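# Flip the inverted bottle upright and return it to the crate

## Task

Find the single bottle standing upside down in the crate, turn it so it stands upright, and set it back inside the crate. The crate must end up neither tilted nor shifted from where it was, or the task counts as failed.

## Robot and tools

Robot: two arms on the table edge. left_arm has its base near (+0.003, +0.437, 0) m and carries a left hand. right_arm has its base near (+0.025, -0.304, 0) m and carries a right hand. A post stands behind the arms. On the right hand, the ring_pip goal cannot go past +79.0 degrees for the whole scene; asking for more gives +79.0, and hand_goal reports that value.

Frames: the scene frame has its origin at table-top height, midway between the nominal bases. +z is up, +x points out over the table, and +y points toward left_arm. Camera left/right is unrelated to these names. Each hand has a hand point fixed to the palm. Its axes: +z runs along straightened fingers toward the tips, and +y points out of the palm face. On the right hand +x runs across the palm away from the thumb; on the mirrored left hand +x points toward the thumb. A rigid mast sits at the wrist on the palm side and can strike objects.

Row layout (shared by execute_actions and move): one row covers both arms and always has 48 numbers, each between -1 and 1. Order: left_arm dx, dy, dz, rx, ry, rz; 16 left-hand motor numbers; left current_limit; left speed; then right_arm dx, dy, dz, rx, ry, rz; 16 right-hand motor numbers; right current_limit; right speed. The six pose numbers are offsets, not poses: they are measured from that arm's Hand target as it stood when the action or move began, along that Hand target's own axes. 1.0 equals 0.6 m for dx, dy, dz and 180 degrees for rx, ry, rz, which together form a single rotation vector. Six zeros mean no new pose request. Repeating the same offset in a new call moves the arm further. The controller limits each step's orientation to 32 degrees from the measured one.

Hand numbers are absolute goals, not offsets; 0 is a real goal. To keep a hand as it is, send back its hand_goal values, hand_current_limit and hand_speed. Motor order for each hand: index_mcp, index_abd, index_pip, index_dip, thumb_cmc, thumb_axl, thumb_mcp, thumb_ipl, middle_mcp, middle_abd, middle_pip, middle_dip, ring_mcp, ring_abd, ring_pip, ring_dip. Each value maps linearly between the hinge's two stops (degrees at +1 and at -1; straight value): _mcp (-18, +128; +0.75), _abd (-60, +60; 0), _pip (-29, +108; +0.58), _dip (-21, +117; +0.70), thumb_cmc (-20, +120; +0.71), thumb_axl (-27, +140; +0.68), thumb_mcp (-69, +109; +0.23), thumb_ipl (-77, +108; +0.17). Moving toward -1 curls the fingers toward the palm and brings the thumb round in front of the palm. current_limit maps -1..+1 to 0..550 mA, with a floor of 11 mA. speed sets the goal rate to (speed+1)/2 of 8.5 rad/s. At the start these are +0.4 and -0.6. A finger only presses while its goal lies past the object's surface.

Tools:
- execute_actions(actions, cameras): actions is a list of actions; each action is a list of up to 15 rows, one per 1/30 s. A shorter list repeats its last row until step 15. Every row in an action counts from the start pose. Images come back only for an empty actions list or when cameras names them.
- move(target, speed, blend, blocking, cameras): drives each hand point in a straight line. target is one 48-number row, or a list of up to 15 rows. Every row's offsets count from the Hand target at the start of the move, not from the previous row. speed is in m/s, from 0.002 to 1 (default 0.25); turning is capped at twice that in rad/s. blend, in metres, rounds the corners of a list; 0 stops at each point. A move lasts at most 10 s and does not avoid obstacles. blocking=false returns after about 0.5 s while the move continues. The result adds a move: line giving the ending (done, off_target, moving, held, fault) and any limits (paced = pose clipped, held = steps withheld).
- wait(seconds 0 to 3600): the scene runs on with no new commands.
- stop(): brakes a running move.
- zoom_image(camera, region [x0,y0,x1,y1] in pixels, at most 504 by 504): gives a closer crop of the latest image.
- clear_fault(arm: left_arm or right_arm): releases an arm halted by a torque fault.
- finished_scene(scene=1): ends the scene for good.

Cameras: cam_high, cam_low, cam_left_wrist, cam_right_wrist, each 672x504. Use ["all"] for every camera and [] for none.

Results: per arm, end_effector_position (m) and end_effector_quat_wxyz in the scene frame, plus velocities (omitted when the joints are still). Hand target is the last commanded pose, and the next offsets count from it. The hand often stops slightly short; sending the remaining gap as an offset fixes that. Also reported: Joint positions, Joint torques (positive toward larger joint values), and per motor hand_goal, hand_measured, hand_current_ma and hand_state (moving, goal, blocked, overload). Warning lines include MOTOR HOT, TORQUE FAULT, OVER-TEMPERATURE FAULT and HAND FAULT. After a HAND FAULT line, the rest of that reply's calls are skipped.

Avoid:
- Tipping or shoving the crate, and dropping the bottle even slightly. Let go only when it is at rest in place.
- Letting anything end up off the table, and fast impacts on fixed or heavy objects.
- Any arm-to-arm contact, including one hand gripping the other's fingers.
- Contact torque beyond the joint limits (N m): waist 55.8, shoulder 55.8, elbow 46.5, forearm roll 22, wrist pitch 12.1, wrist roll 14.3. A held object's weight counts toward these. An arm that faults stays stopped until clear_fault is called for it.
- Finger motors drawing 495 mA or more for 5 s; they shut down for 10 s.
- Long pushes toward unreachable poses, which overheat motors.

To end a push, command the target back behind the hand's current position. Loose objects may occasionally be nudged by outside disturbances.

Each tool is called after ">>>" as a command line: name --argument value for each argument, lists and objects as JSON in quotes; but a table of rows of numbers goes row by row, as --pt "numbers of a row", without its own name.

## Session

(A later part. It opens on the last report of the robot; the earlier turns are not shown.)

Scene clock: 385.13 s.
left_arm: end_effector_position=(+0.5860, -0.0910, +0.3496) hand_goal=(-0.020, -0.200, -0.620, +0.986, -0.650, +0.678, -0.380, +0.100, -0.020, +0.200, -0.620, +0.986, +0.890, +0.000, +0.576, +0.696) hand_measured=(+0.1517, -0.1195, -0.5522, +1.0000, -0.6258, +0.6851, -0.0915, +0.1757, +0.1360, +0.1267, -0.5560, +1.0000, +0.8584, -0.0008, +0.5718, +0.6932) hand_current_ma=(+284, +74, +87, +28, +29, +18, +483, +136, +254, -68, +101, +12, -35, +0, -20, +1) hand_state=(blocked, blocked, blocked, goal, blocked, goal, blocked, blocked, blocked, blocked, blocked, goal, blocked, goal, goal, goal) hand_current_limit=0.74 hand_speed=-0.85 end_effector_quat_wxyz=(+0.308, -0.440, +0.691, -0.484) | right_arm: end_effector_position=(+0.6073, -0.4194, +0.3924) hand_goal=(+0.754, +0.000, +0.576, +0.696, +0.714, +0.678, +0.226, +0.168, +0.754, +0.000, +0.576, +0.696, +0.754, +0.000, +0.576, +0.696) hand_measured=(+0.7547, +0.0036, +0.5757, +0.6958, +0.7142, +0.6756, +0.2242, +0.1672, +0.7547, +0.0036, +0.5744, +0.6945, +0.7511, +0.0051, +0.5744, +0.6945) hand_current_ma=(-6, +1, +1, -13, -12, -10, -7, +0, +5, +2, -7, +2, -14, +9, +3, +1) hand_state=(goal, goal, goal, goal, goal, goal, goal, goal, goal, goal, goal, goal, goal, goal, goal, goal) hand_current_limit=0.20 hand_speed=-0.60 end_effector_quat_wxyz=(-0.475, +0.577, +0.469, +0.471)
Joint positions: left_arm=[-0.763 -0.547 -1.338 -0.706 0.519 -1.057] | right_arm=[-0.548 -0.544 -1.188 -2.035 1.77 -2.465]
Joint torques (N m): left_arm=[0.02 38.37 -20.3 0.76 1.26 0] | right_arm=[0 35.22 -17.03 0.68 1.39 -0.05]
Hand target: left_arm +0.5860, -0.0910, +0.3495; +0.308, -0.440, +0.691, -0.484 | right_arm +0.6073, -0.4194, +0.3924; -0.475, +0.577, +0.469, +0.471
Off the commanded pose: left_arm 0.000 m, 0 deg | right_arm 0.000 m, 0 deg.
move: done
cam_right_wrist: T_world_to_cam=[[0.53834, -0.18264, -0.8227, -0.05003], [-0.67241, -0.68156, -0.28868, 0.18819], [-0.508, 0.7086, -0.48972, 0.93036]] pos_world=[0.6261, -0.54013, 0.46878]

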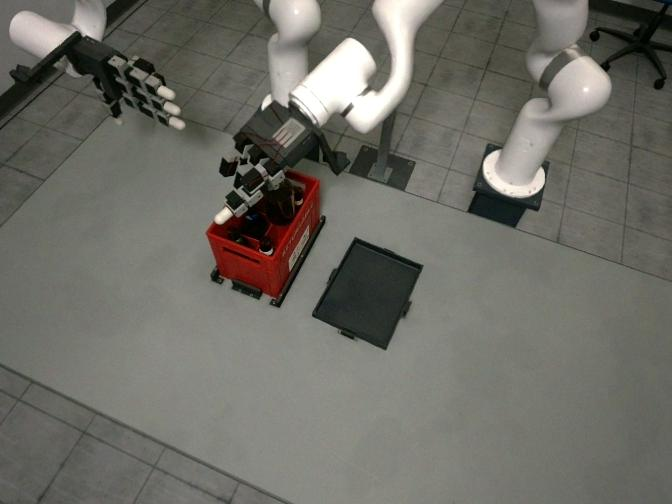

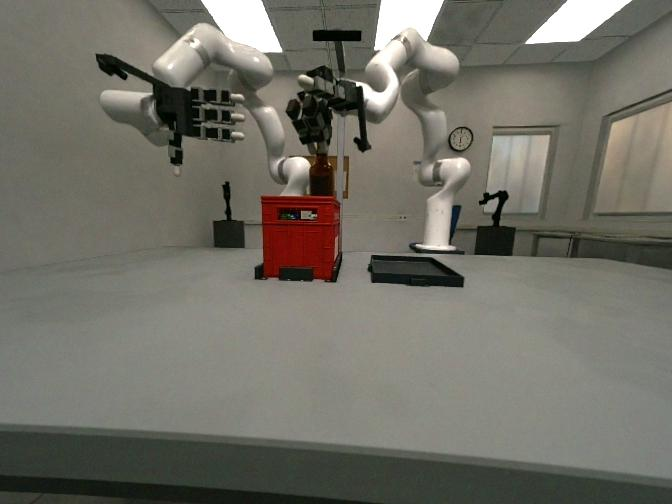

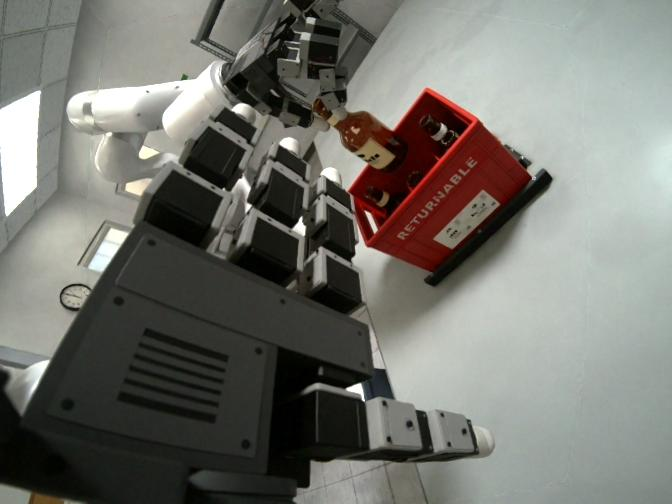

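>>> move --pt "-0.0011 0.108 0.0425 0 0 0 -0.02 -0.2 -0.62 0.986 -0.651 0.677 -0.38 0.1 -0.02 0.2 -0.62 0.986 0.89 0 0.576 0.696 0.74 -0.85 0 0 0 0 0 0 0.754 0 0.576 0.696 0.714 0.677 0.226 0.168 0.754 0 0.576 0.696 0.754 0 0.576 0.696 0.2 -0.6" --speed 0.03 --cameras '["cam_high","cam_low","cam_right_wrist"]'

>>> zoom_image --camera "cam_right_wrist" --region '[330, 80, 460, 210]'

>>> zoom_image --camera "cam_high" --region '[250, 150, 330, 240]'

>>> zoom_image --camera "cam_low" --region '[255, 120, 345, 220]'

Scene clock: 391.40 s.
left_arm: end_effector_position=(+0.5879, -0.0911, +0.2800) hand_goal=(-0.020, -0.200, -0.620, +0.986, -0.650, +0.678, -0.380, +0.100, -0.020, +0.200, -0.620, +0.986, +0.890, +0.000, +0.576, +0.696) hand_measured=(+0.1517, -0.1209, -0.5522, +0.9990, -0.6258, +0.6851, -0.0915, +0.1748, +0.1360, +0.1281, -0.5560, +1.0000, +0.8584, -0.0023, +0.5718, +0.6932) hand_current_ma=(+288, +68, +88, +23, +39, +14, +473, +143, +252, -73, +98, +15, -24, -9, -9, +8) hand_state=(blocked, blocked, blocked, goal, blocked, goal, blocked, blocked, blocked, blocked, blocked, goal, blocked, goal, goal, goal) hand_current_limit=0.74 hand_speed=-0.85 end_effector_quat_wxyz=(+0.308, -0.440, +0.691, -0.484) | right_arm: end_effector_position=(+0.6073, -0.4194, +0.3924) hand_goal=(+0.754, +0.000, +0.576, +0.696, +0.714, +0.678, +0.226, +0.168, +0.754, +0.000, +0.576, +0.696, +0.754, +0.000, +0.576, +0.696) hand_measured=(+0.7547, +0.0036, +0.5757, +0.6958, +0.7142, +0.6756, +0.2242, +0.1672, +0.7559, +0.0051, +0.5744, +0.6958, +0.7498, +0.0051, +0.5731, +0.6932) hand_current_ma=(-5, +4, -3, -6, -14, -16, -4, -7, +4, -1, -5, +11, -9, +3, +7, +0) hand_state=(goal, goal, goal, goal, goal, goal, goal, goal, goal, goal, goal, goal, goal, goal, goal, goal) hand_current_limit=0.20 hand_speed=-0.60 end_effector_quat_wxyz=(-0.475, +0.577, +0.469, +0.471)
Joint positions: left_arm=[-0.761 -0.637 -1.301 -0.584 0.62 -1.2] | right_arm=[-0.548 -0.544 -1.188 -2.035 1.77 -2.465]
Joint torques (N m): left_arm=[0.02 40.03 -19.36 0.7 4.88 -1.94] | right_arm=[0 35.22 -17.03 0.68 1.39 -0.05]
Hand target: left_arm +0.5879, -0.0911, +0.2799; +0.308, -0.440, +0.691, -0.484 | right_arm +0.6073, -0.4194, +0.3924; -0.475, +0.577, +0.469, +0.471
Off the commanded pose: left_arm 0.000 m, 0 deg | right_arm 0.000 m, 0 deg.
move: done
cam_right_wrist: T_world_to_cam=[[0.53834, -0.18264, -0.8227, -0.05003], [-0.67241, -0.68156, -0.28868, 0.18819], [-0.508, 0.7086, -0.48972, 0.93036]] pos_world=[0.6261, -0.54013, 0.46878]

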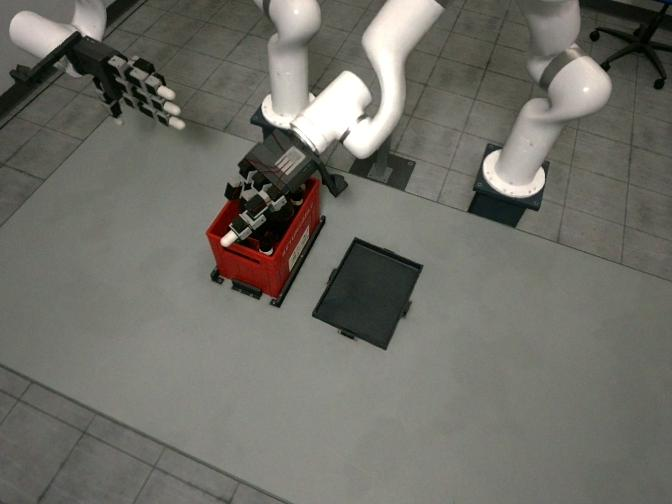

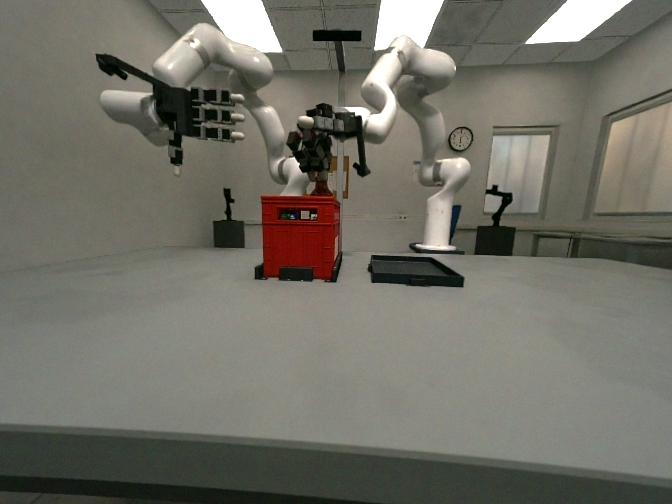

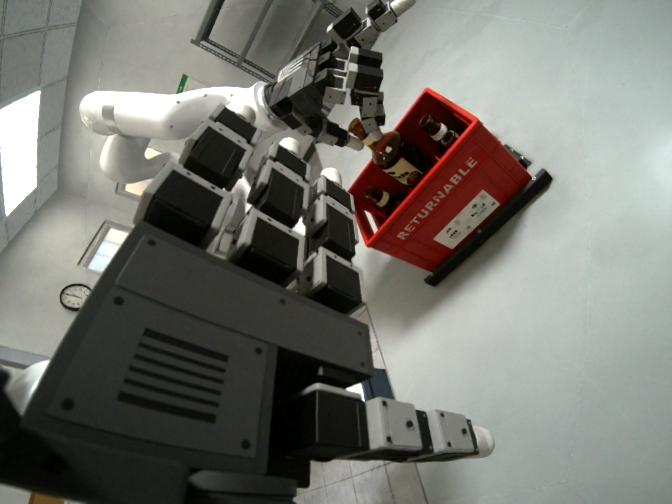

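Scaled by 3.877 from the camera's image (finer frame: 960x720).

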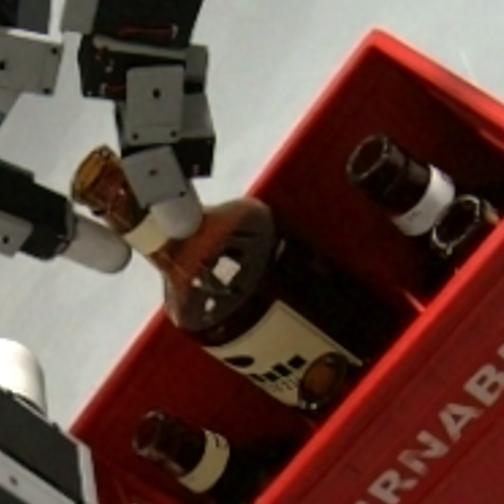

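Scaled by 5.600 from the camera's image (finer frame: 960x720).

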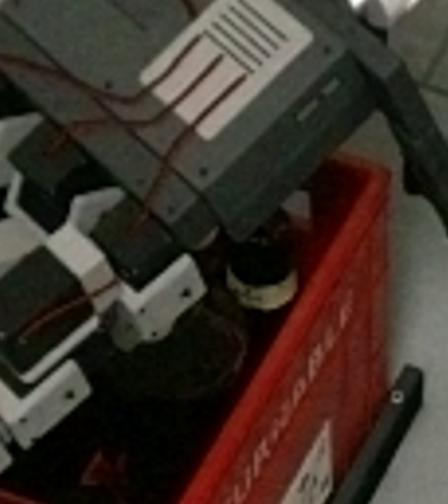

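Scaled by 5.040 from the camera's image (finer frame: 960x720).

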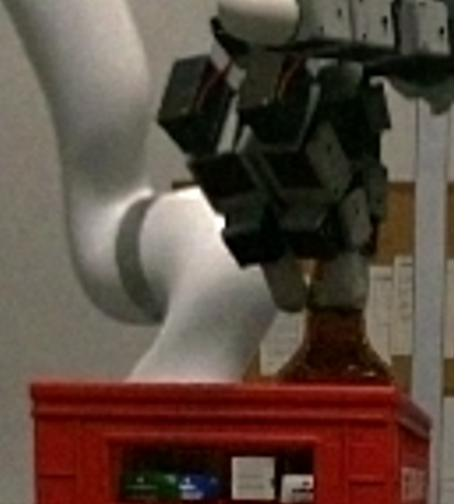

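>>> move --pt "0 0.0235 0.0086 0 0 0 -0.02 -0.2 -0.62 0.986 -0.651 0.677 -0.38 0.1 -0.02 0.2 -0.62 0.986 0.89 0 0.576 0.696 0.74 -0.85 0 0 0 0 0 0 0.754 0 0.576 0.696 0.714 0.677 0.226 0.168 0.754 0 0.576 0.696 0.754 0 0.576 0.696 0.2 -0.6" --speed 0.02 --cameras '["cam_low","cam_right_wrist"]'

>>> zoom_image --camera "cam_right_wrist" --region '[330, 80, 460, 210]'

Scene clock: 393.27 s.
left_arm: end_effector_position=(+0.5879, -0.0911, +0.2650) hand_goal=(-0.020, -0.200, -0.620, +0.986, -0.650, +0.678, -0.380, +0.100, -0.020, +0.200, -0.620, +0.986, +0.890, +0.000, +0.576, +0.696) hand_measured=(+0.1517, -0.1224, -0.5522, +1.0000, -0.6258, +0.6851, -0.0915, +0.1748, +0.1360, +0.1281, -0.5560, +0.9990, +0.8584, -0.0023, +0.5718, +0.6932) hand_current_ma=(+280, +69, +94, +17, +38, +14, +473, +149, +243, -77, +98, +4, -29, -2, -12, -8) hand_state=(blocked, blocked, blocked, goal, blocked, goal, blocked, blocked, blocked, blocked, blocked, goal, blocked, goal, goal, goal) hand_current_limit=0.74 hand_speed=-0.85 end_effector_quat_wxyz=(+0.308, -0.440, +0.691, -0.484) | right_arm: end_effector_position=(+0.6073, -0.4194, +0.3924) hand_goal=(+0.754, +0.000, +0.576, +0.696, +0.714, +0.678, +0.226, +0.168, +0.754, +0.000, +0.576, +0.696, +0.754, +0.000, +0.576, +0.696) hand_measured=(+0.7547, +0.0036, +0.5744, +0.6958, +0.7142, +0.6756, +0.2242, +0.1672, +0.7559, +0.0036, +0.5757, +0.6958, +0.7511, +0.0036, +0.5731, +0.6945) hand_current_ma=(-8, +9, +2, -8, -12, -13, -9, -7, +8, -1, -7, +1, -13, +6, -3, +2) hand_state=(goal, goal, goal, goal, goal, goal, goal, goal, goal, goal, goal, goal, goal, goal, goal, goal) hand_current_limit=0.20 hand_speed=-0.60 end_effector_quat_wxyz=(-0.475, +0.577, +0.469, +0.471)
Joint positions: left_arm=[-0.761 -0.658 -1.296 -0.564 0.642 -1.225] | right_arm=[-0.548 -0.544 -1.188 -2.035 1.77 -2.465]
Joint torques (N m): left_arm=[0.02 40.39 -19.13 0.68 5.47 -2.13] | right_arm=[0 35.22 -17.03 0.68 1.39 -0.05]
Hand target: left_arm +0.5879, -0.0911, +0.2649; +0.308, -0.440, +0.691, -0.484 | right_arm +0.6073, -0.4194, +0.3924; -0.475, +0.577, +0.469, +0.471
Off the commanded pose: left_arm 0.000 m, 0 deg | right_arm 0.000 m, 0 deg.
move: done
cam_right_wrist: T_world_to_cam=[[0.53834, -0.18264, -0.8227, -0.05003], [-0.67241, -0.68156, -0.28868, 0.18819], [-0.508, 0.7086, -0.48972, 0.93036]] pos_world=[0.6261, -0.54013, 0.46878]

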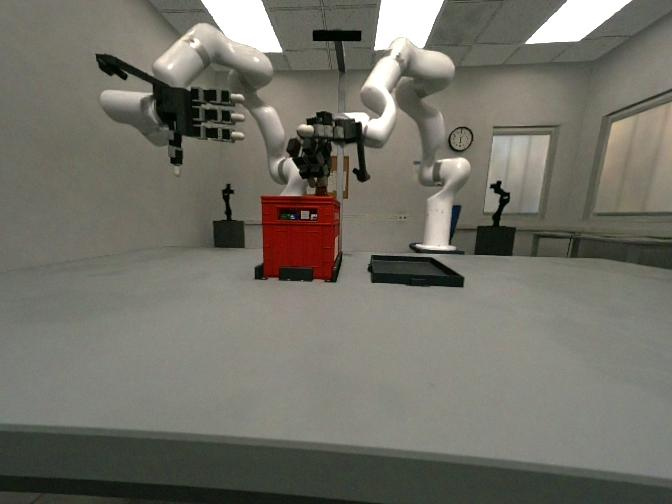

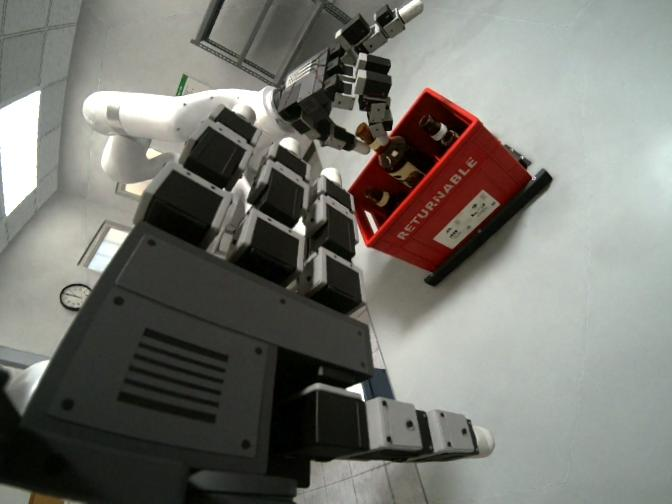

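Scaled by 3.877 from the camera's image (finer frame: 960x720).

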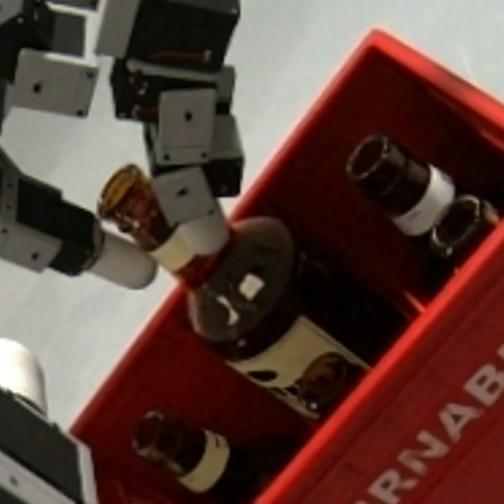

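>>> move --pt "0 0.0157 0.0057 0 0 0 -0.02 -0.2 -0.62 0.986 -0.651 0.677 -0.38 0.1 -0.02 0.2 -0.62 0.986 0.89 0 0.576 0.696 0.74 -0.85 0 0 0 0 0 0 0.754 0 0.576 0.696 0.714 0.677 0.226 0.168 0.754 0 0.576 0.696 0.754 0 0.576 0.696 0.2 -0.6" --speed 0.02 --cameras '["cam_right_wrist"]'

>>> zoom_image --camera "cam_right_wrist" --region '[330, 80, 460, 210]'

Scene clock: 394.53 s.
left_arm: end_effector_position=(+0.5879, -0.0911, +0.2550) hand_goal=(-0.020, -0.200, -0.620, +0.986, -0.650, +0.678, -0.380, +0.100, -0.020, +0.200, -0.620, +0.986, +0.890, +0.000, +0.576, +0.696) hand_measured=(+0.1517, -0.1209, -0.5522, +0.9990, -0.6258, +0.6851, -0.0915, +0.1748, +0.1360, +0.1267, -0.5560, +1.0000, +0.8596, -0.0008, +0.5718, +0.6932) hand_current_ma=(+275, +77, +100, +19, +32, +2, +464, +148, +260, -74, +105, +11, -43, -8, -17, +1) hand_state=(blocked, blocked, blocked, goal, blocked, goal, blocked, blocked, blocked, blocked, blocked, goal, blocked, goal, goal, goal) hand_current_limit=0.74 hand_speed=-0.85 end_effector_quat_wxyz=(+0.308, -0.440, +0.691, -0.484) | right_arm: end_effector_position=(+0.6073, -0.4194, +0.3924) hand_goal=(+0.754, +0.000, +0.576, +0.696, +0.714, +0.678, +0.226, +0.168, +0.754, +0.000, +0.576, +0.696, +0.754, +0.000, +0.576, +0.696) hand_measured=(+0.7547, +0.0036, +0.5757, +0.6958, +0.7142, +0.6756, +0.2242, +0.1672, +0.7559, +0.0036, +0.5744, +0.6945, +0.7511, +0.0036, +0.5731, +0.6945) hand_current_ma=(-9, -3, +0, -8, -6, -16, -10, -4, +2, +4, -11, +1, -16, +7, +4, +5) hand_state=(goal, goal, goal, goal, goal, goal, goal, goal, goal, goal, goal, goal, goal, goal, goal, goal) hand_current_limit=0.20 hand_speed=-0.60 end_effector_quat_wxyz=(-0.475, +0.577, +0.469, +0.471)
Joint positions: left_arm=[-0.761 -0.672 -1.293 -0.552 0.657 -1.24] | right_arm=[-0.548 -0.544 -1.188 -2.035 1.77 -2.465]
Joint torques (N m): left_arm=[0.02 40.63 -18.97 0.66 1.37 -1.92] | right_arm=[0 35.22 -17.03 0.68 1.39 -0.05]
Hand target: left_arm +0.5879, -0.0911, +0.2549; +0.308, -0.440, +0.691, -0.484 | right_arm +0.6073, -0.4194, +0.3924; -0.475, +0.577, +0.469, +0.471
Off the commanded pose: left_arm 0.000 m, 0 deg | right_arm 0.000 m, 0 deg.
move: done
cam_right_wrist: T_world_to_cam=[[0.53834, -0.18264, -0.8227, -0.05003], [-0.67241, -0.68156, -0.28868, 0.18819], [-0.508, 0.7086, -0.48972, 0.93036]] pos_world=[0.6261, -0.54013, 0.46878]

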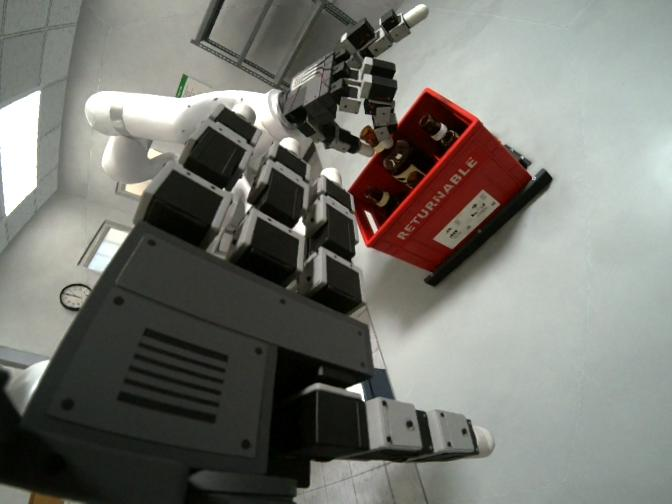

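Scaled by 3.877 from the camera's image (finer frame: 960x720).

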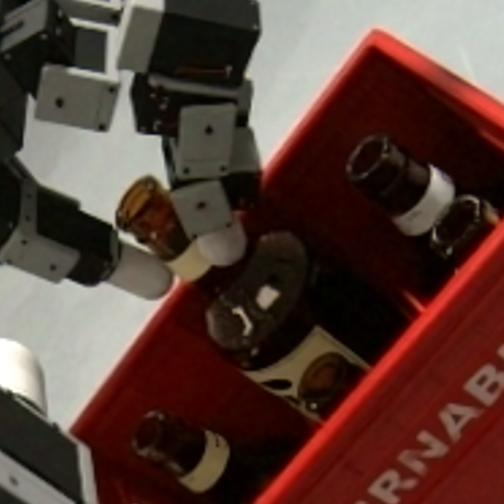

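>>> move --pt "0 0.0235 0.0086 0 0 0 -0.02 -0.2 -0.62 0.986 -0.651 0.677 -0.38 0.1 -0.02 0.2 -0.62 0.986 0.89 0 0.576 0.696 0.74 -0.85 0 0 0 0 0 0 0.754 0 0.576 0.696 0.714 0.677 0.226 0.168 0.754 0 0.576 0.696 0.754 0 0.576 0.696 0.2 -0.6" --speed 0.02 --cameras '["cam_right_wrist"]'

>>> zoom_image --camera "cam_right_wrist" --region '[330, 80, 460, 210]'

Scene clock: 396.27 s.
left_arm: end_effector_position=(+0.5879, -0.0911, +0.2400) hand_goal=(-0.020, -0.200, -0.620, +0.986, -0.650, +0.678, -0.380, +0.100, -0.020, +0.200, -0.620, +0.986, +0.890, +0.000, +0.576, +0.696) hand_measured=(+0.1517, -0.1195, -0.5522, +0.9990, -0.6258, +0.6851, -0.0915, +0.1757, +0.1348, +0.1281, -0.5560, +1.0000, +0.8596, -0.0023, +0.5718, +0.6920) hand_current_ma=(+296, +67, +92, +39, +45, +11, +471, +147, +260, -84, +103, +8, -32, +0, +8, -2) hand_state=(blocked, blocked, blocked, goal, blocked, goal, blocked, blocked, blocked, blocked, blocked, goal, blocked, goal, goal, goal) hand_current_limit=0.74 hand_speed=-0.85 end_effector_quat_wxyz=(+0.308, -0.440, +0.691, -0.484) | right_arm: end_effector_position=(+0.6073, -0.4194, +0.3924) hand_goal=(+0.754, +0.000, +0.576, +0.696, +0.714, +0.678, +0.226, +0.168, +0.754, +0.000, +0.576, +0.696, +0.754, +0.000, +0.576, +0.696) hand_measured=(+0.7559, +0.0036, +0.5757, +0.6958, +0.7142, +0.6756, +0.2252, +0.1672, +0.7559, +0.0036, +0.5757, +0.6945, +0.7511, +0.0036, +0.5731, +0.6945) hand_current_ma=(-7, +10, +3, -12, -15, -9, -11, -2, +2, -1, -8, -5, -15, +0, +6, +2) hand_state=(goal, goal, goal, goal, goal, goal, goal, goal, goal, goal, goal, goal, goal, goal, goal, goal) hand_current_limit=0.20 hand_speed=-0.60 end_effector_quat_wxyz=(-0.475, +0.577, +0.469, +0.471)
Joint positions: left_arm=[-0.761 -0.695 -1.29 -0.535 0.679 -1.262] | right_arm=[-0.548 -0.544 -1.188 -2.035 1.77 -2.465]
Joint torques (N m): left_arm=[0.02 40.99 -18.72 0.64 5.02 0] | right_arm=[0 35.22 -17.03 0.68 1.39 -0.05]
Hand target: left_arm +0.5879, -0.0911, +0.2398; +0.308, -0.440, +0.691, -0.484 | right_arm +0.6073, -0.4194, +0.3924; -0.475, +0.577, +0.469, +0.471
Off the commanded pose: left_arm 0.000 m, 0 deg | right_arm 0.000 m, 0 deg.
move: done
cam_right_wrist: T_world_to_cam=[[0.53834, -0.18264, -0.8227, -0.05003], [-0.67241, -0.68156, -0.28868, 0.18819], [-0.508, 0.7086, -0.48972, 0.93036]] pos_world=[0.6261, -0.54013, 0.46878]

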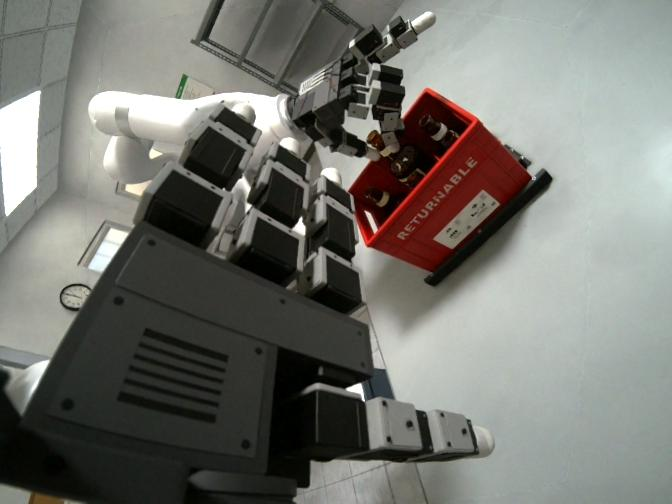

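Scaled by 3.877 from the camera's image (finer frame: 960x720).

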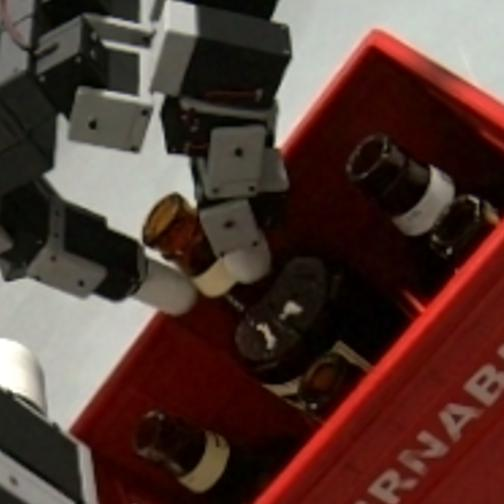

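>>> move --pt "0 0.0313 0.0114 0 0 0 -0.02 -0.2 -0.62 0.986 -0.651 0.677 -0.38 0.1 -0.02 0.2 -0.62 0.986 0.89 0 0.576 0.696 0.74 -0.85 0 0 0 0 0 0 0.754 0 0.576 0.696 0.714 0.677 0.226 0.168 0.754 0 0.576 0.696 0.754 0 0.576 0.696 0.2 -0.6" --speed 0.02 --cameras '["cam_right_wrist","cam_high"]'

>>> zoom_image --camera "cam_right_wrist" --region '[330, 80, 460, 210]'

>>> zoom_image --camera "cam_high" --region '[200, 130, 350, 280]'

Scene clock: 398.33 s.
left_arm: end_effector_position=(+0.5879, -0.0911, +0.2199) hand_goal=(-0.020, -0.200, -0.620, +0.986, -0.650, +0.678, -0.380, +0.100, -0.020, +0.200, -0.620, +0.986, +0.890, +0.000, +0.576, +0.696) hand_measured=(+0.1517, -0.1209, -0.5522, +1.0000, -0.6258, +0.6851, -0.0915, +0.1748, +0.1360, +0.1267, -0.5560, +1.0000, +0.8596, -0.0023, +0.5718, +0.6920) hand_current_ma=(+283, +64, +108, +37, +36, +7, +477, +136, +271, -70, +89, -3, -34, +6, -7, -2) hand_state=(blocked, blocked, blocked, goal, blocked, goal, blocked, blocked, blocked, blocked, blocked, goal, blocked, goal, goal, goal) hand_current_limit=0.74 hand_speed=-0.85 end_effector_quat_wxyz=(+0.308, -0.440, +0.691, -0.484) | right_arm: end_effector_position=(+0.6073, -0.4194, +0.3924) hand_goal=(+0.754, +0.000, +0.576, +0.696, +0.714, +0.678, +0.226, +0.168, +0.754, +0.000, +0.576, +0.696, +0.754, +0.000, +0.576, +0.696) hand_measured=(+0.7547, +0.0036, +0.5757, +0.6958, +0.7142, +0.6756, +0.2252, +0.1672, +0.7559, +0.0036, +0.5757, +0.6945, +0.7511, +0.0036, +0.5731, +0.6945) hand_current_ma=(-13, +5, +2, -8, -16, -13, -11, -1, +2, +0, -7, +8, -13, +1, +1, -1) hand_state=(goal, goal, goal, goal, goal, goal, goal, goal, goal, goal, goal, goal, goal, goal, goal, goal) hand_current_limit=0.20 hand_speed=-0.60 end_effector_quat_wxyz=(-0.475, +0.577, +0.469, +0.471)
Joint positions: left_arm=[-0.761 -0.726 -1.288 -0.515 0.708 -1.288] | right_arm=[-0.548 -0.544 -1.188 -2.035 1.77 -2.465]
Joint torques (N m): left_arm=[0.02 41.48 -18.37 0.62 1.39 -1.88] | right_arm=[0 35.22 -17.03 0.68 1.39 -0.05]
Hand target: left_arm +0.5879, -0.0911, +0.2199; +0.308, -0.440, +0.691, -0.484 | right_arm +0.6073, -0.4194, +0.3924; -0.475, +0.577, +0.469, +0.471
Off the commanded pose: left_arm 0.000 m, 0 deg | right_arm 0.000 m, 0 deg.
move: done
cam_right_wrist: T_world_to_cam=[[0.53834, -0.18264, -0.8227, -0.05003], [-0.67241, -0.68156, -0.28868, 0.18819], [-0.508, 0.7086, -0.48972, 0.93036]] pos_world=[0.6261, -0.54013, 0.46878]
Images, in order (width x height): cam_high 672x504, cam_right_wrist 672x504.

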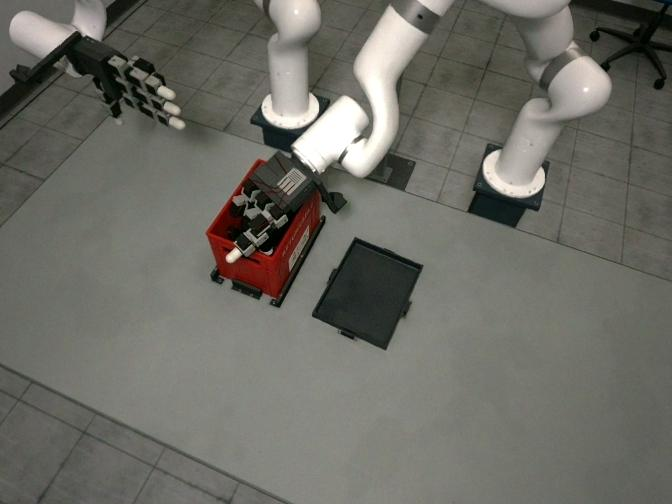

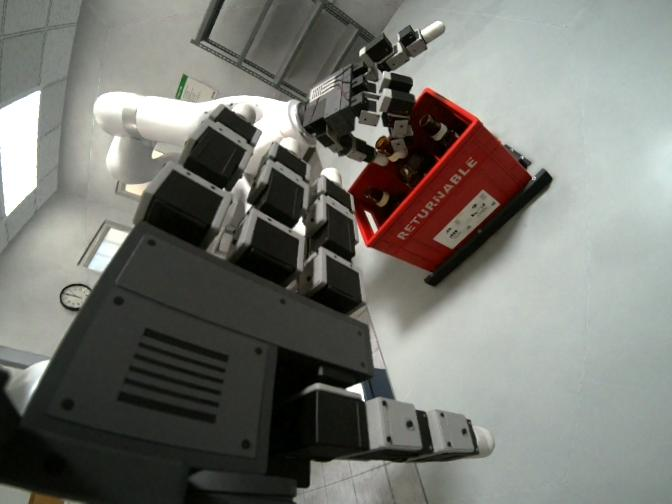

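Scaled by 3.877 from the camera's image (finer frame: 960x720).

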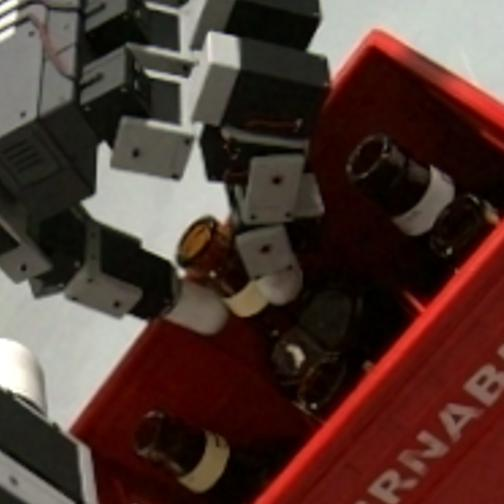

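Scaled by 3.360 from the camera's image (finer frame: 960x720).

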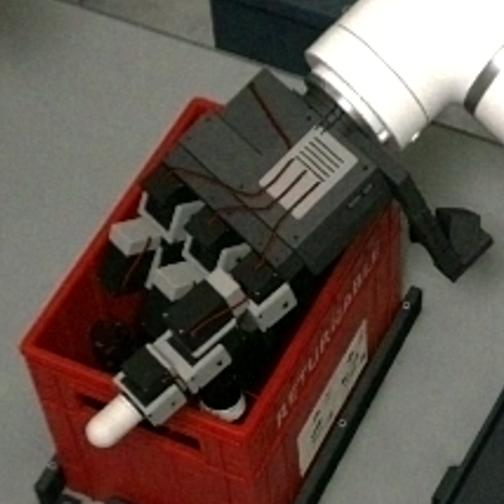

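>>> move --pt "0 0.0313 0.0114 0 0 0 -0.02 -0.2 -0.62 0.986 -0.651 0.677 -0.38 0.1 -0.02 0.2 -0.62 0.986 0.89 0 0.576 0.696 0.74 -0.85 0 0 0 0 0 0 0.754 0 0.576 0.696 0.714 0.677 0.226 0.168 0.754 0 0.576 0.696 0.754 0 0.576 0.696 0.2 -0.6" --speed 0.02 --cameras '["cam_right_wrist","cam_high"]'

>>> zoom_image --camera "cam_right_wrist" --region '[330, 80, 460, 210]'

>>> zoom_image --camera "cam_high" --region '[200, 130, 350, 280]'

Scene clock: 401.23 s.
left_arm: end_effector_position=(+0.5879, -0.0911, +0.1999) hand_goal=(-0.020, -0.200, -0.620, +0.986, -0.650, +0.678, -0.380, +0.100, -0.020, +0.200, -0.620, +0.986, +0.890, +0.000, +0.576, +0.696) hand_measured=(+0.1517, -0.1209, -0.5522, +1.0000, -0.6270, +0.6862, -0.0915, +0.1748, +0.1360, +0.1296, -0.5560, +0.9990, +0.8584, -0.0023, +0.5718, +0.6932) hand_current_ma=(+280, +69, +86, +21, +42, -3, +481, +134, +263, -69, +93, +13, -31, -13, -19, -3) hand_state=(blocked, blocked, blocked, goal, blocked, goal, blocked, blocked, blocked, blocked, blocked, goal, blocked, goal, goal, goal) hand_current_limit=0.74 hand_speed=-0.85 end_effector_quat_wxyz=(+0.308, -0.440, +0.691, -0.484) | right_arm: end_effector_position=(+0.6073, -0.4194, +0.3924) hand_goal=(+0.754, +0.000, +0.576, +0.696, +0.714, +0.678, +0.226, +0.168, +0.754, +0.000, +0.576, +0.696, +0.754, +0.000, +0.576, +0.696) hand_measured=(+0.7547, +0.0051, +0.5744, +0.6958, +0.7142, +0.6756, +0.2242, +0.1672, +0.7547, +0.0051, +0.5744, +0.6958, +0.7511, +0.0036, +0.5731, +0.6945) hand_current_ma=(-5, +3, -1, -9, -8, -13, -10, +0, +3, -3, -6, +6, -16, +2, +3, +4) hand_state=(goal, goal, goal, goal, goal, goal, goal, goal, goal, goal, goal, goal, goal, goal, goal, goal) hand_current_limit=0.20 hand_speed=-0.60 end_effector_quat_wxyz=(-0.475, +0.577, +0.469, +0.471)
Joint positions: left_arm=[-0.761 -0.759 -1.287 -0.497 0.737 -1.312] | right_arm=[-0.548 -0.544 -1.188 -2.035 1.77 -2.465]
Joint torques (N m): left_arm=[0.02 41.96 -26.26 0.59 1.4 -2.09] | right_arm=[0 35.22 -17.03 0.68 1.39 -0.05]
Hand target: left_arm +0.5880, -0.0911, +0.1999; +0.308, -0.440, +0.691, -0.484 | right_arm +0.6073, -0.4194, +0.3924; -0.475, +0.577, +0.469, +0.471
Off the commanded pose: left_arm 0.000 m, 0 deg | right_arm 0.000 m, 0 deg.
move: done
cam_right_wrist: T_world_to_cam=[[0.53834, -0.18264, -0.8227, -0.05003], [-0.67241, -0.68156, -0.28868, 0.18819], [-0.508, 0.7086, -0.48972, 0.93036]] pos_world=[0.6261, -0.54013, 0.46878]
Images, in order (width x height): cam_high 672x504, cam_right_wrist 672x504.

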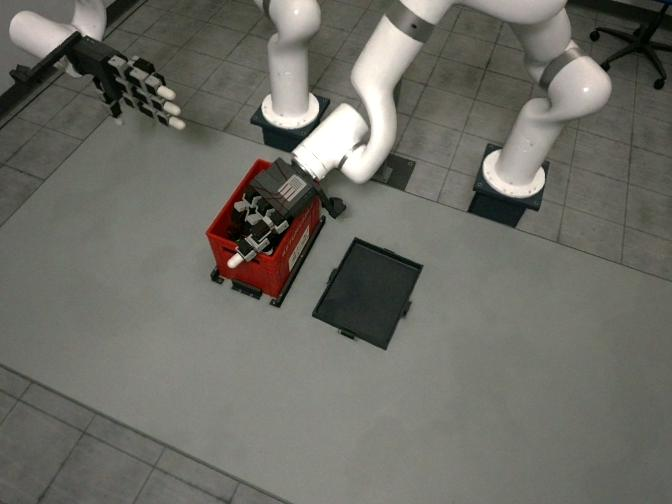

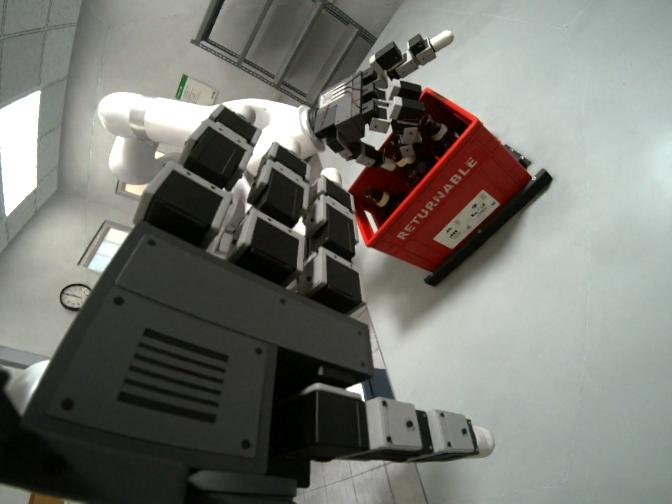

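Scaled by 3.877 from the camera's image (finer frame: 960x720).

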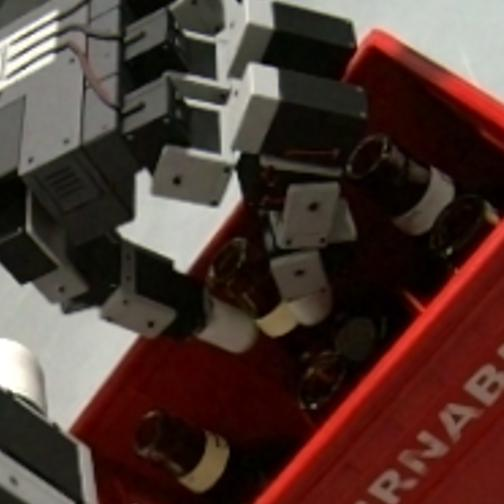

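Scaled by 3.360 from the camera's image (finer frame: 960x720).

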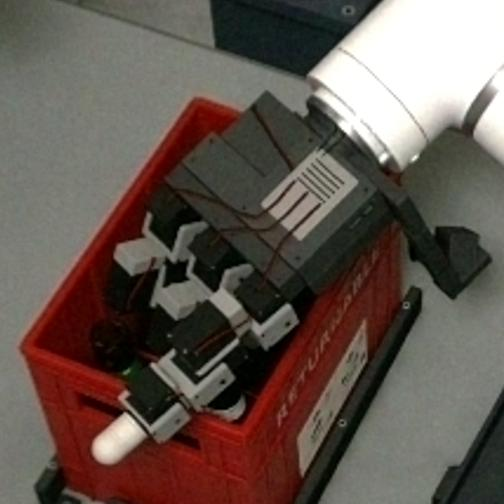

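>>> move --pt "0 0.0188 0.0068 0 0 0 -0.02 -0.2 -0.62 0.986 -0.651 0.677 -0.38 0.1 -0.02 0.2 -0.62 0.986 0.89 0 0.576 0.696 0.74 -0.85 0 0 0 0 0 0 0.754 0 0.576 0.696 0.714 0.677 0.226 0.168 0.754 0 0.576 0.696 0.754 0 0.576 0.696 0.2 -0.6" --speed 0.02 --cameras '["cam_right_wrist"]'

>>> zoom_image --camera "cam_right_wrist" --region '[350, 100, 450, 200]'

Scene clock: 403.43 s.
left_arm: end_effector_position=(+0.5879, -0.0911, +0.1879) hand_goal=(-0.020, -0.200, -0.620, +0.986, -0.650, +0.678, -0.380, +0.100, -0.020, +0.200, -0.620, +0.986, +0.890, +0.000, +0.576, +0.696) hand_measured=(+0.1505, -0.1224, -0.5419, +0.9990, -0.5893, +0.6978, -0.1093, +0.1748, +0.1035, +0.1194, -0.6702, +1.0000, +0.8584, -0.0023, +0.5718, +0.6920) hand_current_ma=(+285, +80, +102, +30, +95, +32, +480, +140, +219, -88, -56, +8, -33, +1, -20, -1) hand_state=(blocked, blocked, blocked, goal, blocked, goal, blocked, blocked, blocked, blocked, blocked, goal, blocked, goal, goal, goal) hand_current_limit=0.74 hand_speed=-0.85 end_effector_quat_wxyz=(+0.308, -0.440, +0.691, -0.484) | right_arm: end_effector_position=(+0.6073, -0.4194, +0.3924) hand_goal=(+0.754, +0.000, +0.576, +0.696, +0.714, +0.678, +0.226, +0.168, +0.754, +0.000, +0.576, +0.696, +0.754, +0.000, +0.576, +0.696) hand_measured=(+0.7559, +0.0036, +0.5757, +0.6958, +0.7142, +0.6756, +0.2242, +0.1672, +0.7547, +0.0036, +0.5744, +0.6958, +0.7511, +0.0036, +0.5731, +0.6945) hand_current_ma=(-9, +7, +0, -8, -8, -15, -7, -2, +4, -2, -6, +4, -17, +6, +5, +10) hand_state=(goal, goal, goal, goal, goal, goal, goal, goal, goal, goal, goal, goal, goal, goal, goal, goal) hand_current_limit=0.20 hand_speed=-0.60 end_effector_quat_wxyz=(-0.475, +0.577, +0.469, +0.471)
Joint positions: left_arm=[-0.761 -0.779 -1.288 -0.487 0.754 -1.325] | right_arm=[-0.548 -0.544 -1.188 -2.035 1.77 -2.465]
Joint torques (N m): left_arm=[0.02 27.5 -17.81 0.57 1.41 -1.64] | right_arm=[0 35.22 -17.03 0.68 1.39 -0.05]
Hand target: left_arm +0.5879, -0.0911, +0.1879; +0.308, -0.440, +0.691, -0.484 | right_arm +0.6073, -0.4194, +0.3924; -0.475, +0.577, +0.469, +0.471
Off the commanded pose: left_arm 0.000 m, 0 deg | right_arm 0.000 m, 0 deg.
move: done
cam_right_wrist: T_world_to_cam=[[0.53834, -0.18264, -0.8227, -0.05003], [-0.67241, -0.68156, -0.28868, 0.18819], [-0.508, 0.7086, -0.48972, 0.93036]] pos_world=[0.6261, -0.54013, 0.46878]

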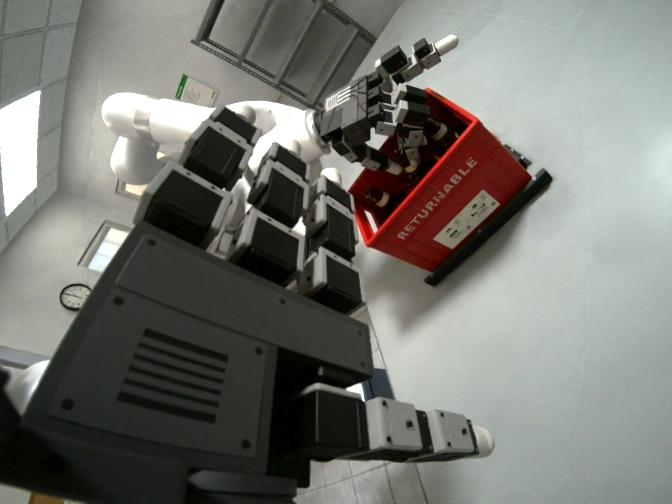

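Scaled by 5.040 from the camera's image (finer frame: 960x720).

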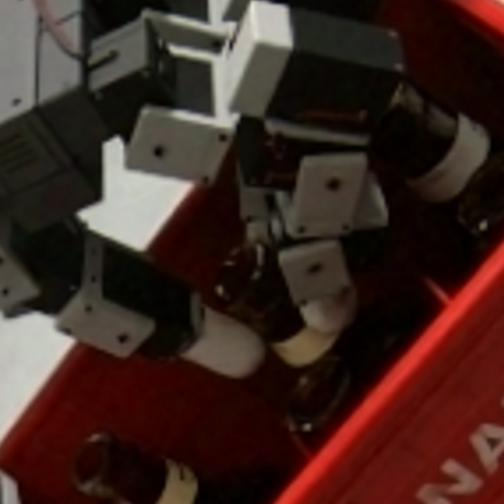

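>>> wait --seconds 0.1 --cameras '["all"]'

>>> zoom_image --camera "cam_left_wrist" --region '[0, 20, 300, 260]'

>>> zoom_image --camera "cam_right_wrist" --region '[370, 120, 440, 190]'

>>> zoom_image --camera "cam_high" --region '[220, 150, 330, 260]'

Scene clock: 404.87 s.
left_arm: end_effector_position=(+0.5879, -0.0911, +0.1879) hand_goal=(-0.020, -0.200, -0.620, +0.986, -0.650, +0.678, -0.380, +0.100, -0.020, +0.200, -0.620, +0.986, +0.890, +0.000, +0.576, +0.696) hand_measured=(+0.1493, -0.1209, -0.5406, +1.0000, -0.5893, +0.6967, -0.1093, +0.1757, +0.1035, +0.1194, -0.6690, +1.0000, +0.8596, -0.0023, +0.5718, +0.6920) hand_current_ma=(+283, +79, +117, +18, +104, +32, +476, +140, +208, -86, -60, +19, -35, -16, -6, -2) hand_state=(blocked, blocked, blocked, goal, blocked, goal, blocked, blocked, blocked, blocked, blocked, goal, blocked, goal, goal, goal) hand_current_limit=0.74 hand_speed=-0.85 end_effector_quat_wxyz=(+0.308, -0.440, +0.691, -0.484) | right_arm: end_effector_position=(+0.6073, -0.4194, +0.3924) hand_goal=(+0.754, +0.000, +0.576, +0.696, +0.714, +0.678, +0.226, +0.168, +0.754, +0.000, +0.576, +0.696, +0.754, +0.000, +0.576, +0.696) hand_measured=(+0.7547, +0.0036, +0.5744, +0.6958, +0.7142, +0.6767, +0.2242, +0.1672, +0.7547, +0.0051, +0.5757, +0.6945, +0.7511, +0.0036, +0.5731, +0.6945) hand_current_ma=(-3, +7, -5, -5, -8, -15, -9, -2, +4, +0, -9, +2, -9, +5, +4, +4) hand_state=(goal, goal, goal, goal, goal, goal, goal, goal, goal, goal, goal, goal, goal, goal, goal, goal) hand_current_limit=0.20 hand_speed=-0.60 end_effector_quat_wxyz=(-0.475, +0.577, +0.469, +0.471)
Joint positions: left_arm=[-0.761 -0.779 -1.288 -0.487 0.754 -1.325] | right_arm=[-0.548 -0.544 -1.188 -2.035 1.77 -2.465]
Joint torques (N m): left_arm=[0.02 30.26 -17.81 0.57 1.41 -0.01] | right_arm=[0 35.22 -17.03 0.68 1.39 -0.05]
Hand target: left_arm +0.5879, -0.0911, +0.1879; +0.308, -0.440, +0.691, -0.484 | right_arm +0.6073, -0.4194, +0.3924; -0.475, +0.577, +0.469, +0.471
Off the commanded pose: left_arm 0.000 m, 0 deg | right_arm 0.000 m, 0 deg.
wait: 0.10 s; at rest from the start
cam_left_wrist: T_world_to_cam=[[0.49532, 0.66073, 0.564, -0.37349], [-0.63075, -0.17289, 0.75648, 0.16699], [0.59734, -0.73044, 0.33111, -0.35949]] pos_world=[0.50507, 0.01306, 0.20335]
cam_right_wrist: T_world_to_cam=[[0.53834, -0.18264, -0.8227, -0.05003], [-0.67241, -0.68156, -0.28868, 0.18819], [-0.508, 0.7086, -0.48972, 0.93036]] pos_world=[0.6261, -0.54013, 0.46878]

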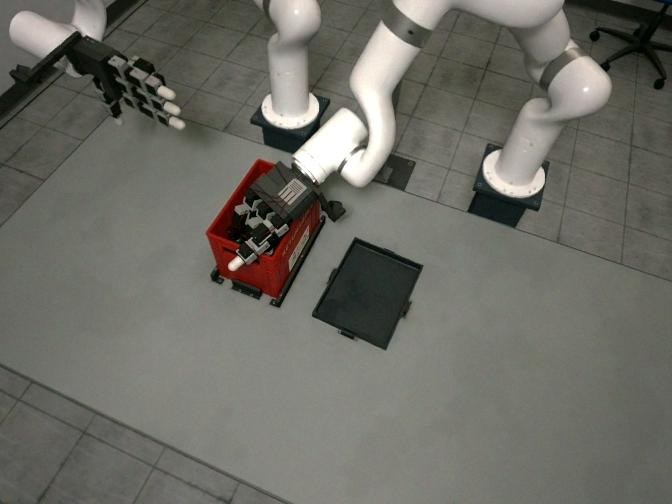

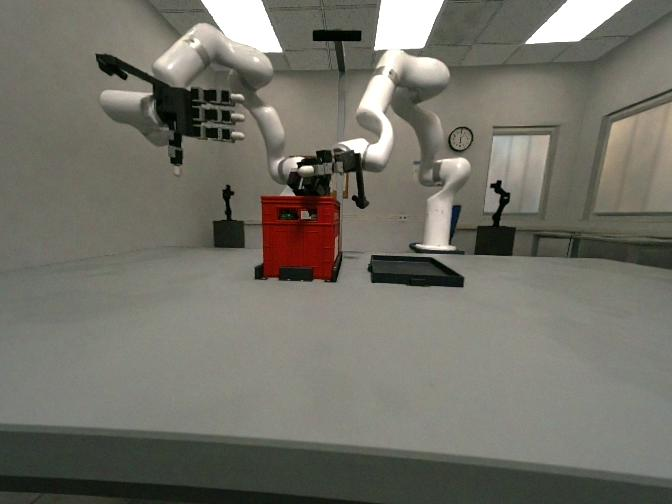

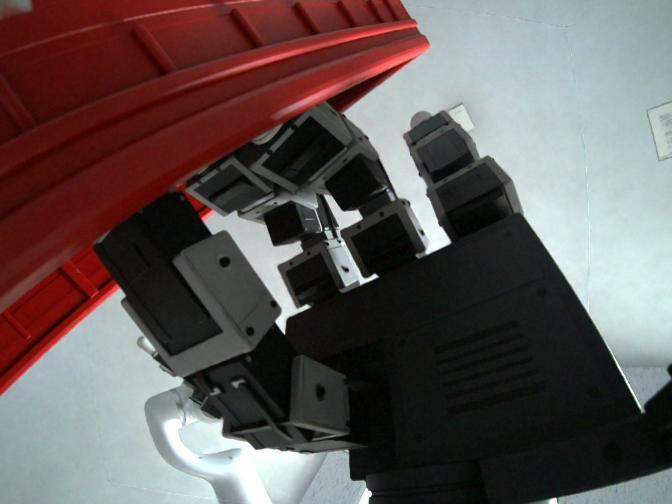

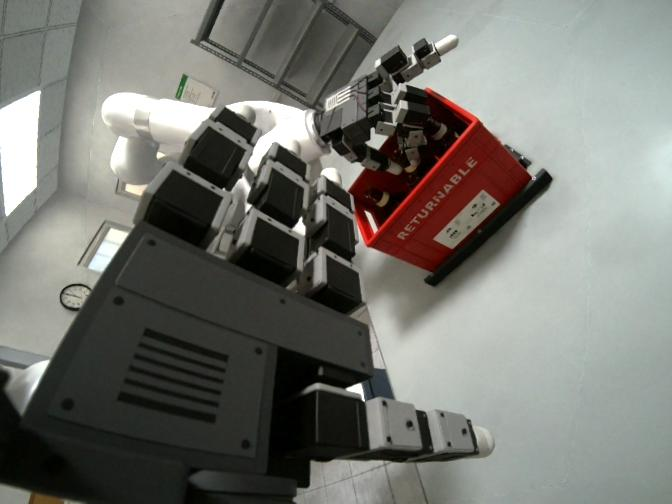

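Scaled by 1.680 from the camera's image (finer frame: 960x720).

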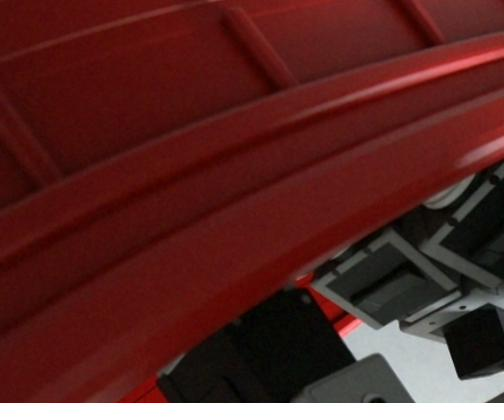

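Scaled by 7.200 from the camera's image (finer frame: 960x720).

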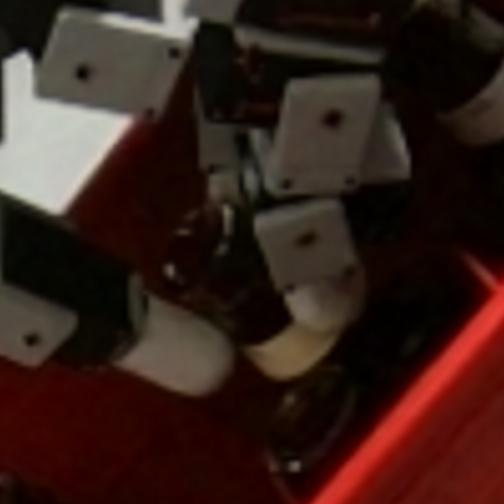

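Scaled by 4.582 from the camera's image (finer frame: 960x720).

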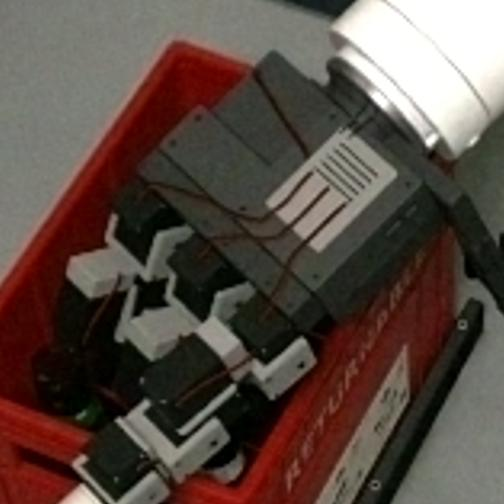

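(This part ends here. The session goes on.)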